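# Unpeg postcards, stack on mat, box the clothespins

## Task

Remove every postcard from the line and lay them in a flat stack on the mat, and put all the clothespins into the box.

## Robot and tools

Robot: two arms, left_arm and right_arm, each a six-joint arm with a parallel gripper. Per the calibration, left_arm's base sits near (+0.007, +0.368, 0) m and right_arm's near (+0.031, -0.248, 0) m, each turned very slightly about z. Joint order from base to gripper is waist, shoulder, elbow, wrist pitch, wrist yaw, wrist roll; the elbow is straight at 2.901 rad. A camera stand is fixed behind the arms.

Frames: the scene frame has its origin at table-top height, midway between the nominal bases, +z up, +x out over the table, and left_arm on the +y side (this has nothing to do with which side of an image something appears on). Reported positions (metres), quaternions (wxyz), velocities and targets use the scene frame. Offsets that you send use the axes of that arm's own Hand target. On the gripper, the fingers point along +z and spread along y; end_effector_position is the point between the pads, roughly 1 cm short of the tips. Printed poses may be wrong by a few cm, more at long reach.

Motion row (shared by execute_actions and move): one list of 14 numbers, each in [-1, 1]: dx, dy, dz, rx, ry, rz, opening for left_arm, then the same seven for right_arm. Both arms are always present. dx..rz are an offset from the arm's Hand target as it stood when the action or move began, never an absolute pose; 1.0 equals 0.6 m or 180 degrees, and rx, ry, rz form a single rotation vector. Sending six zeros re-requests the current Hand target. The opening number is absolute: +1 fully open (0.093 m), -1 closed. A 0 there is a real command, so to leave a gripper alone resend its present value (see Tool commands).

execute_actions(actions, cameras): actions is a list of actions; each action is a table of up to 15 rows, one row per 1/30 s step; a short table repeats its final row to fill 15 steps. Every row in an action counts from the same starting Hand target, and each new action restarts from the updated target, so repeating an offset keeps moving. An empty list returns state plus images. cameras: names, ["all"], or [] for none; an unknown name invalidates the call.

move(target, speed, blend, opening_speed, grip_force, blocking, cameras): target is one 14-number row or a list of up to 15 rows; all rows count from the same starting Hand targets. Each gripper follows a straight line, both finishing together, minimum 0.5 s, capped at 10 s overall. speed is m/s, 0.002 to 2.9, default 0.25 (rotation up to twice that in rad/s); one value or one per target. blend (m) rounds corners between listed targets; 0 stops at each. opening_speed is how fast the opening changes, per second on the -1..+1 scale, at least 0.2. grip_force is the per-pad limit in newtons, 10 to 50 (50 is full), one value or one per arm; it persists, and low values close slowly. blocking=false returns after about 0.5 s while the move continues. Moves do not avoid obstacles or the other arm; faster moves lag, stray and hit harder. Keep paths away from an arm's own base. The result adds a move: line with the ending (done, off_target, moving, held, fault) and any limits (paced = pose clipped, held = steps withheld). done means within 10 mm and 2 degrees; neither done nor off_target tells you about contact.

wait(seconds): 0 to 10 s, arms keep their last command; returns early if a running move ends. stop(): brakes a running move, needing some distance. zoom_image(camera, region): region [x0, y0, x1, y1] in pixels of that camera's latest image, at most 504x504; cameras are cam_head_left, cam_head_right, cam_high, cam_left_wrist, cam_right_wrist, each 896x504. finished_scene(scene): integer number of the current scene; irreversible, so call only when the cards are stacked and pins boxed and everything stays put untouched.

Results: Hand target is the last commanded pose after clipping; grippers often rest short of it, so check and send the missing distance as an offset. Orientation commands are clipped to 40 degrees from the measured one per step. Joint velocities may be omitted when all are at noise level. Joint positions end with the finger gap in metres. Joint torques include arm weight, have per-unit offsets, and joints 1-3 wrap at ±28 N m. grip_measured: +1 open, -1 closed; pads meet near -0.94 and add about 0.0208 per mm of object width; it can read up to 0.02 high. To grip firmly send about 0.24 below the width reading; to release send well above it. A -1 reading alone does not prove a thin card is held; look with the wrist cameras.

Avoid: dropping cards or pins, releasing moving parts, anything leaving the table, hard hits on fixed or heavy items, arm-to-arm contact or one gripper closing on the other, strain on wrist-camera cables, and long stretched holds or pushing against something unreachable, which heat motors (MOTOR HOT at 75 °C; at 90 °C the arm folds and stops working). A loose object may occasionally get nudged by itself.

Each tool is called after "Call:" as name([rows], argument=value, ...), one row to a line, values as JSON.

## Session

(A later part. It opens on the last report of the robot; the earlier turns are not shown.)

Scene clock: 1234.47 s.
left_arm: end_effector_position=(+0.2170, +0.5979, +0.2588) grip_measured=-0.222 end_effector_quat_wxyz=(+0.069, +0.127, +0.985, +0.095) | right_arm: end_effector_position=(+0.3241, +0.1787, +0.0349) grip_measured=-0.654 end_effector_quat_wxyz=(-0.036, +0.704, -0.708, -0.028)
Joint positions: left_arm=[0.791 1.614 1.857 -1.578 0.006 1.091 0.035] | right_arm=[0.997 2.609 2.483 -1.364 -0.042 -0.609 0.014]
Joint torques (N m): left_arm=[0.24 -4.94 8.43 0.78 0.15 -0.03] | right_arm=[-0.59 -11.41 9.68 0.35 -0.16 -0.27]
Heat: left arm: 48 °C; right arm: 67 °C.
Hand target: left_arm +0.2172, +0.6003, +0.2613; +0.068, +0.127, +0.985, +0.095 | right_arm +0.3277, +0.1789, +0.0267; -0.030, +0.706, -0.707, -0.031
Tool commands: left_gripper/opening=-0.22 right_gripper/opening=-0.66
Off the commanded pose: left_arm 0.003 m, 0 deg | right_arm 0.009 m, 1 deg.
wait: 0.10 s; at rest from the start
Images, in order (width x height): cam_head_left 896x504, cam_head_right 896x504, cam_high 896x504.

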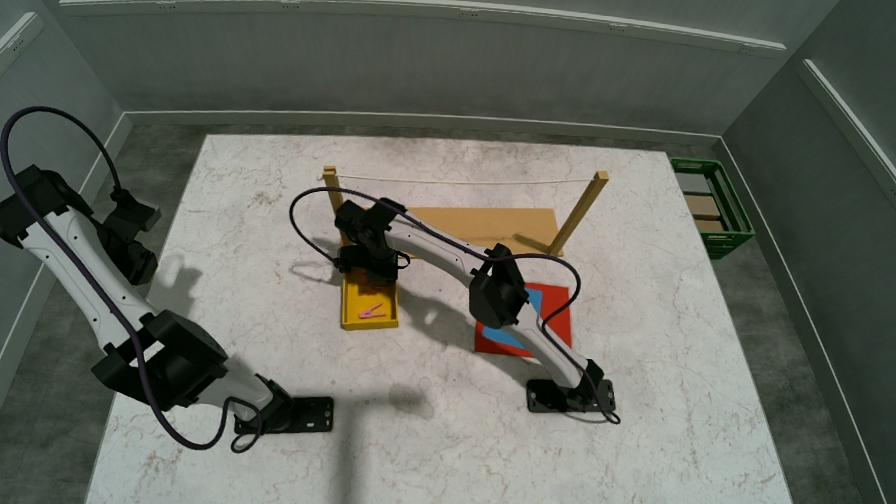

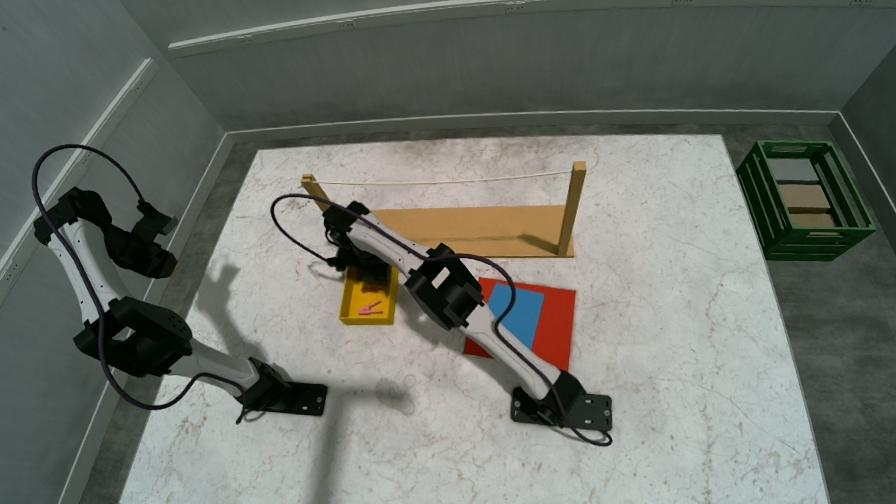

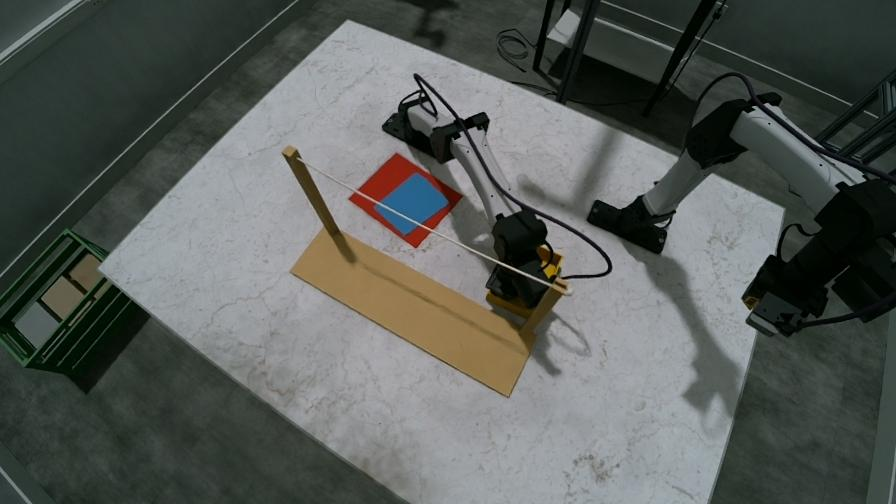

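Call:
move(target=[0,0,0,0,0,0,-0.22, 0.0,0.0,0.0,0,0,0,-0.3], speed=0.05, opening_speed=0.3, cameras=["cam_right_wrist"])

Scene clock: 1240.43 s.
left_arm: end_effector_position=(+0.2170, +0.5979, +0.2588) grip_measured=-0.222 end_effector_quat_wxyz=(+0.069, +0.127, +0.985, +0.095) | right_arm: end_effector_position=(+0.3240, +0.1787, +0.0349) grip_measured=-0.300 end_effector_quat_wxyz=(-0.036, +0.705, -0.708, -0.028)
Joint positions: left_arm=[0.791 1.614 1.857 -1.578 0.006 1.091 0.035] | right_arm=[0.997 2.609 2.483 -1.365 -0.042 -0.61 0.031]
Joint torques (N m): left_arm=[0.24 -4.96 8.4 0.78 0.14 -0.03] | right_arm=[-0.57 -11.41 9.68 0.37 -0.16 -0.27]
Heat: left arm: 48 °C; right arm: 69 °C.
Hand target: left_arm +0.2172, +0.6003, +0.2613; +0.068, +0.127, +0.985, +0.095 | right_arm +0.3277, +0.1789, +0.0267; -0.030, +0.706, -0.707, -0.031
Off the commanded pose: left_arm 0.003 m, 0 deg | right_arm 0.009 m, 1 deg.
joint sent to its limit (left arm) — joint 4 (wrist pitch), lower limit. The joint targets still meet the commanded pose.
move: done
Images, in order (width x height): cam_right_wrist 896x504.

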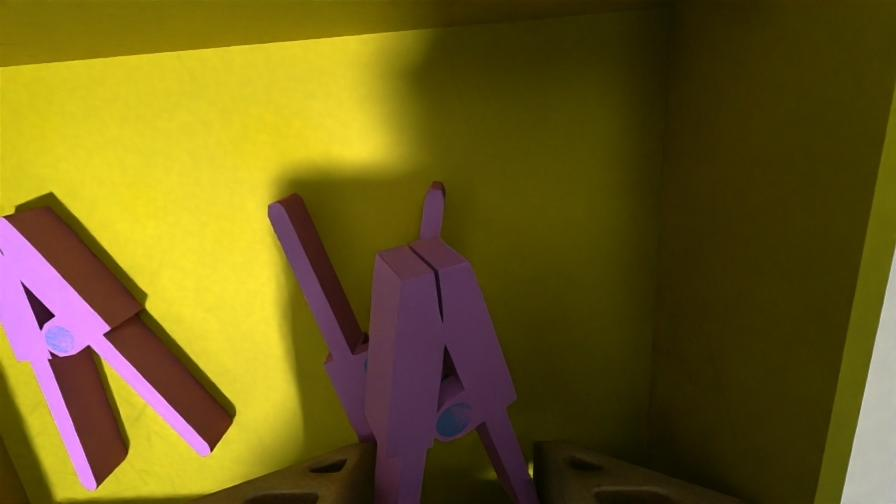

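Call:
move(target=[0,0,0,0,0,0,-0.22, 0.0,0.008,0.0,0,0,0,-0.18], speed=0.05, opening_speed=0.3, cameras=["cam_right_wrist"])

Scene clock: 1243.30 s.
left_arm: end_effector_position=(+0.2170, +0.5979, +0.2588) grip_measured=-0.222 end_effector_quat_wxyz=(+0.069, +0.127, +0.985, +0.095) | right_arm: end_effector_position=(+0.3240, +0.1787, +0.0349) grip_measured=-0.182 end_effector_quat_wxyz=(-0.036, +0.705, -0.708, -0.028)
Joint positions: left_arm=[0.791 1.614 1.857 -1.578 0.006 1.091 0.035] | right_arm=[0.997 2.609 2.483 -1.365 -0.042 -0.61 0.036]
Joint torques (N m): left_arm=[0.27 -4.97 8.44 0.78 0.13 -0.04] | right_arm=[0.02 -13.14 6.15 0.52 -0.16 -0.19]
Heat: left arm: 48 °C; right arm: 69 °C.
Hand target: left_arm +0.2172, +0.6003, +0.2613; +0.068, +0.127, +0.985, +0.095 | right_arm +0.3229, +0.1789, +0.0267; -0.030, +0.706, -0.707, -0.031
Off the commanded pose: left_arm 0.003 m, 0 deg | right_arm 0.008 m, 1 deg.
joint sent to its limit (left arm) — joint 4 (wrist pitch), lower limit. The joint targets still meet the commanded pose.
move: done
Images, in order (width x height): cam_right_wrist 896x504.

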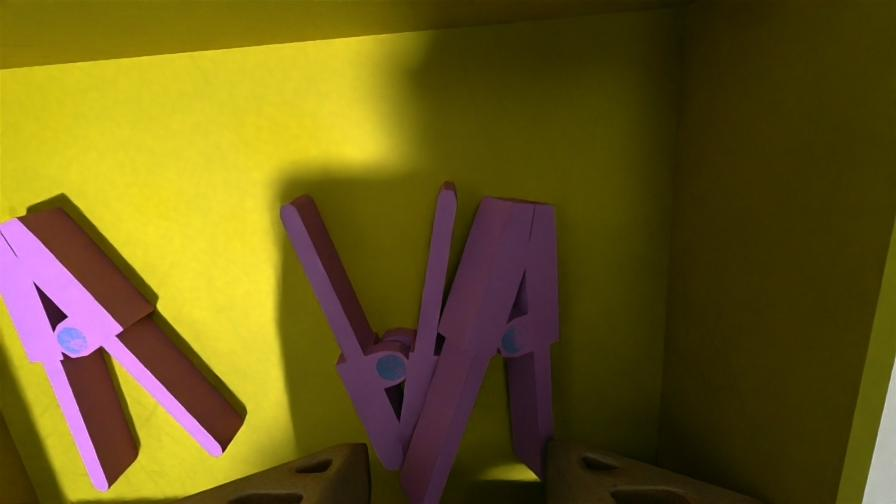

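Call:
move([
  [0,0,0,0,0,0,-0.22, -0.0044,0.008,-0.05,0,0,0,-0.18],
  [0,0,0,0,0,0,-0.22, -0.009,0.05,-0.11,0,0,0,-0.18],
  [0,0,0,0,0,0,-0.22, -0.015,0.1,-0.18,0,0,0,-0.18],
], speed=0.1, blend=[0.005,0.005,0], cameras=["cam_right_wrist","cam_head_left"])

Scene clock: 1252.07 s.
left_arm: end_effector_position=(+0.2170, +0.5979, +0.2588) grip_measured=-0.222 end_effector_quat_wxyz=(+0.069, +0.127, +0.985, +0.095) | right_arm: end_effector_position=(+0.2670, +0.1817, +0.1180) grip_measured=-0.182 end_effector_quat_wxyz=(-0.045, +0.708, -0.704, -0.034)
Joint positions: left_arm=[0.791 1.614 1.857 -1.578 0.006 1.091 0.035] | right_arm=[1.096 2.465 2.547 -1.55 -0.042 -0.52 0.036]
Joint torques (N m): left_arm=[0.27 -4.94 8.43 0.78 0.14 -0.05] | right_arm=[0.35 -16.73 6.05 0.34 -0.07 -0.02]
Heat: left arm: 48 °C; right arm: 68 °C.
Hand target: left_arm +0.2172, +0.6003, +0.2613; +0.068, +0.127, +0.985, +0.095 | right_arm +0.2629, +0.1787, +0.1353; -0.031, +0.706, -0.707, -0.031
Off the commanded pose: left_arm 0.003 m, 0 deg | right_arm 0.018 m, 2 deg.
joint sent to its limit (left arm) — joint 4 (wrist pitch), lower limit. The joint targets still meet the commanded pose.
joint sent to its limit (right arm) — joint 4 (wrist pitch), lower limit. The joint targets are off in orientation, not in position.
move: off_target (right_arm)
Images, in order (width x height): cam_head_left 896x504, cam_right_wrist 896x504.

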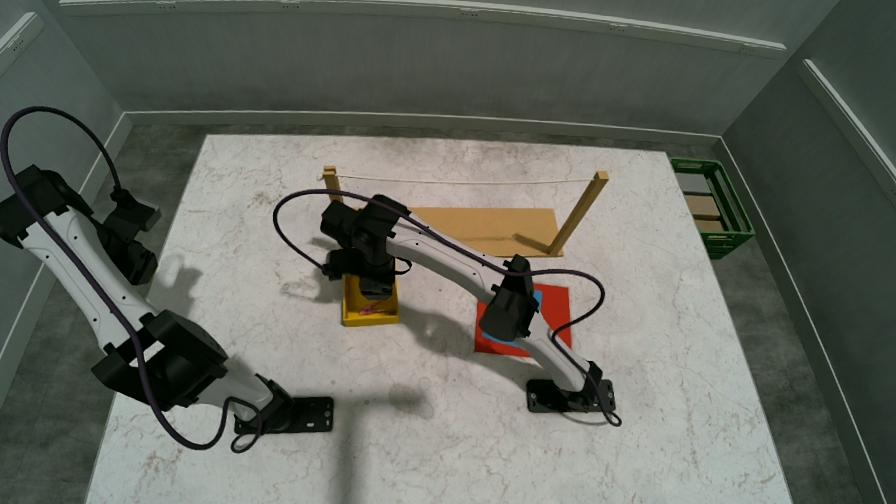

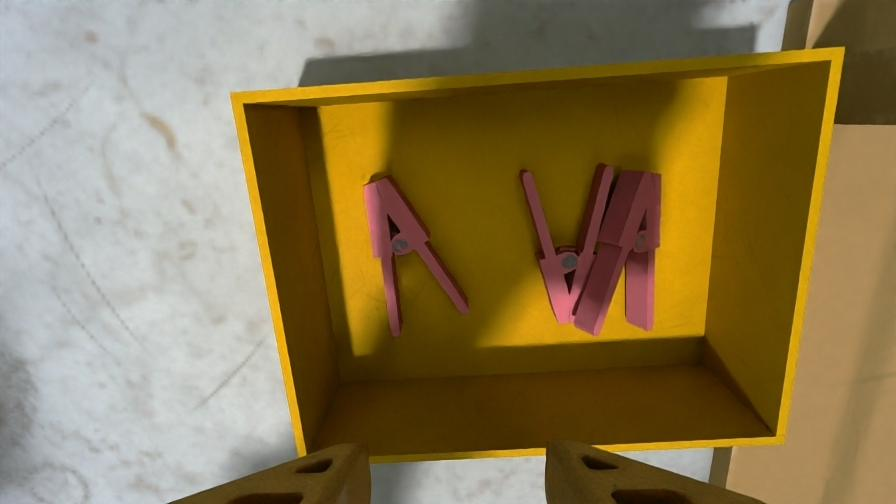

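Call:
move([
  [0,0,0,0,0,0,-0.22, 0,0.033,-0.1,0,-0.06,0,-0.18],
  [0,0,0,0,0,0,-0.22, 0.2367,0.033,-0.163,0,-0.167,0,-0.18],
], speed=0.2, blend=[0.02,0], cameras=["cam_head_right","cam_head_left","cam_high"])

Scene clock: 1257.30 s.
left_arm: end_effector_position=(+0.2170, +0.5979, +0.2588) grip_measured=-0.222 end_effector_quat_wxyz=(+0.069, +0.127, +0.985, +0.095) | right_arm: end_effector_position=(+0.2441, +0.0287, +0.2163) grip_measured=-0.182 end_effector_quat_wxyz=(-0.201, +0.670, -0.683, -0.209)
Joint positions: left_arm=[0.791 1.614 1.857 -1.578 0.006 1.091 0.035] | right_arm=[0.749 1.513 1.462 -1.114 -0.439 -0.754 0.036]
Joint torques (N m): left_arm=[0.27 -4.93 8.43 0.78 0.14 -0.04] | right_arm=[-0.25 -7.57 6.76 1.1 -0.43 -0.3]
Heat: left arm: 48 °C; right arm: 67 °C.
Hand target: left_arm +0.2172, +0.6003, +0.2613; +0.068, +0.127, +0.985, +0.095 | right_arm +0.2430, +0.0287, +0.2203; -0.213, +0.674, -0.675, -0.213
Off the commanded pose: left_arm 0.003 m, 0 deg | right_arm 0.004 m, 2 deg.
joint sent to its limit (left arm) — joint 4 (wrist pitch), lower limit. The joint targets still meet the commanded pose.
move: done
Images, in order (width x height): cam_head_left 896x504, cam_head_right 896x504, cam_high 896x504.

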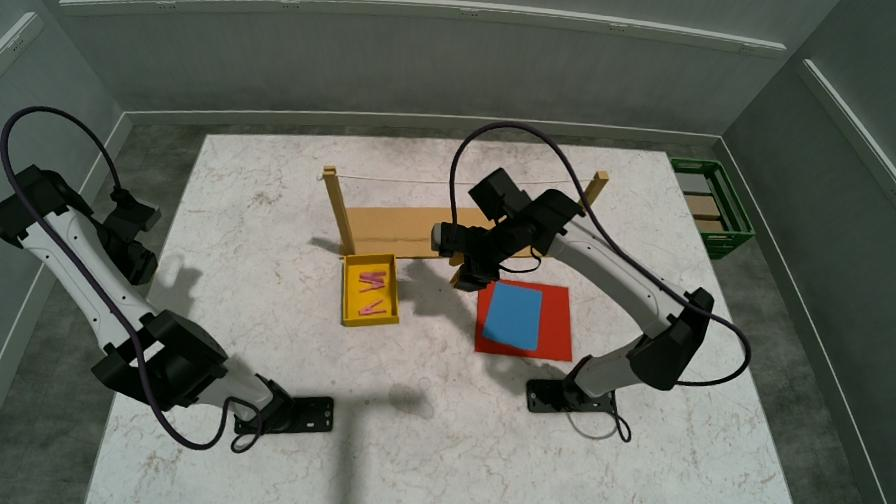

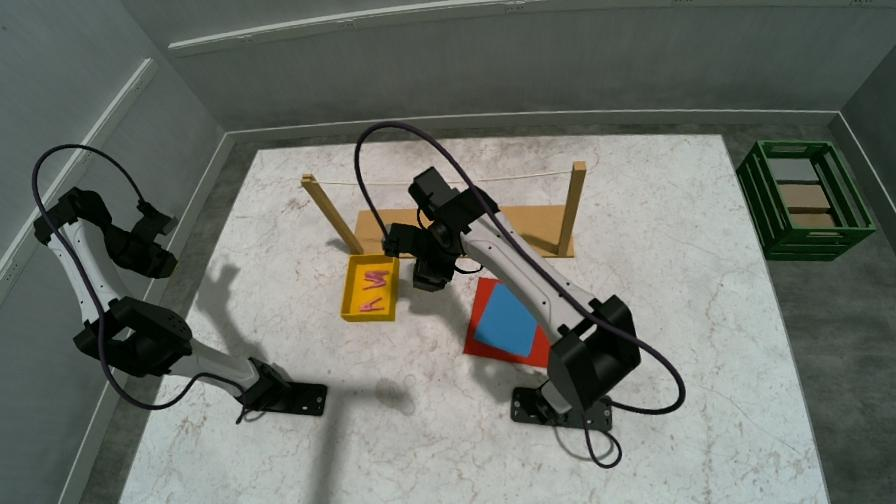

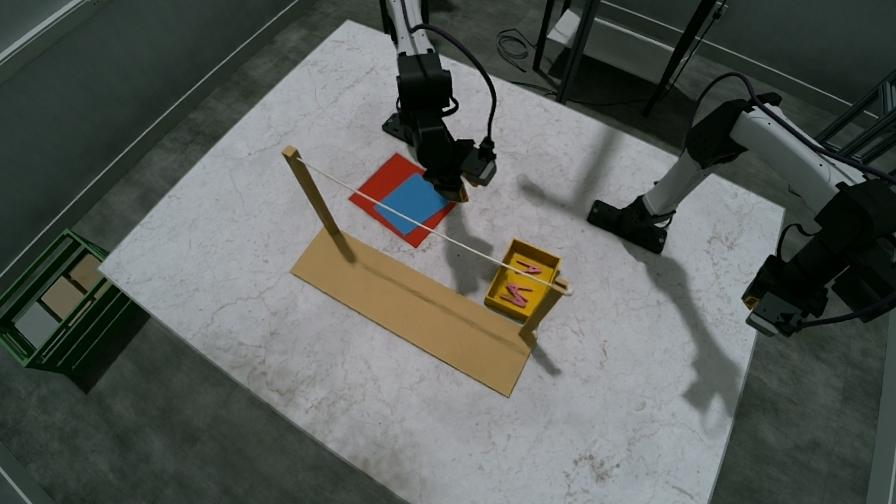

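Call:
zoom_image(camera="cam_head_left", region=[330, 240, 590, 370])

Scaled by 1.938 from the camera's 896x504 image, which has a finer 1280x720 frame.

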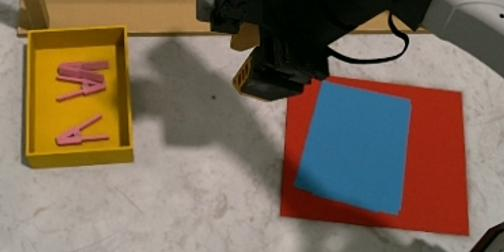

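Call:
finished_scene(scene=2)

The scene is finished: the task was done.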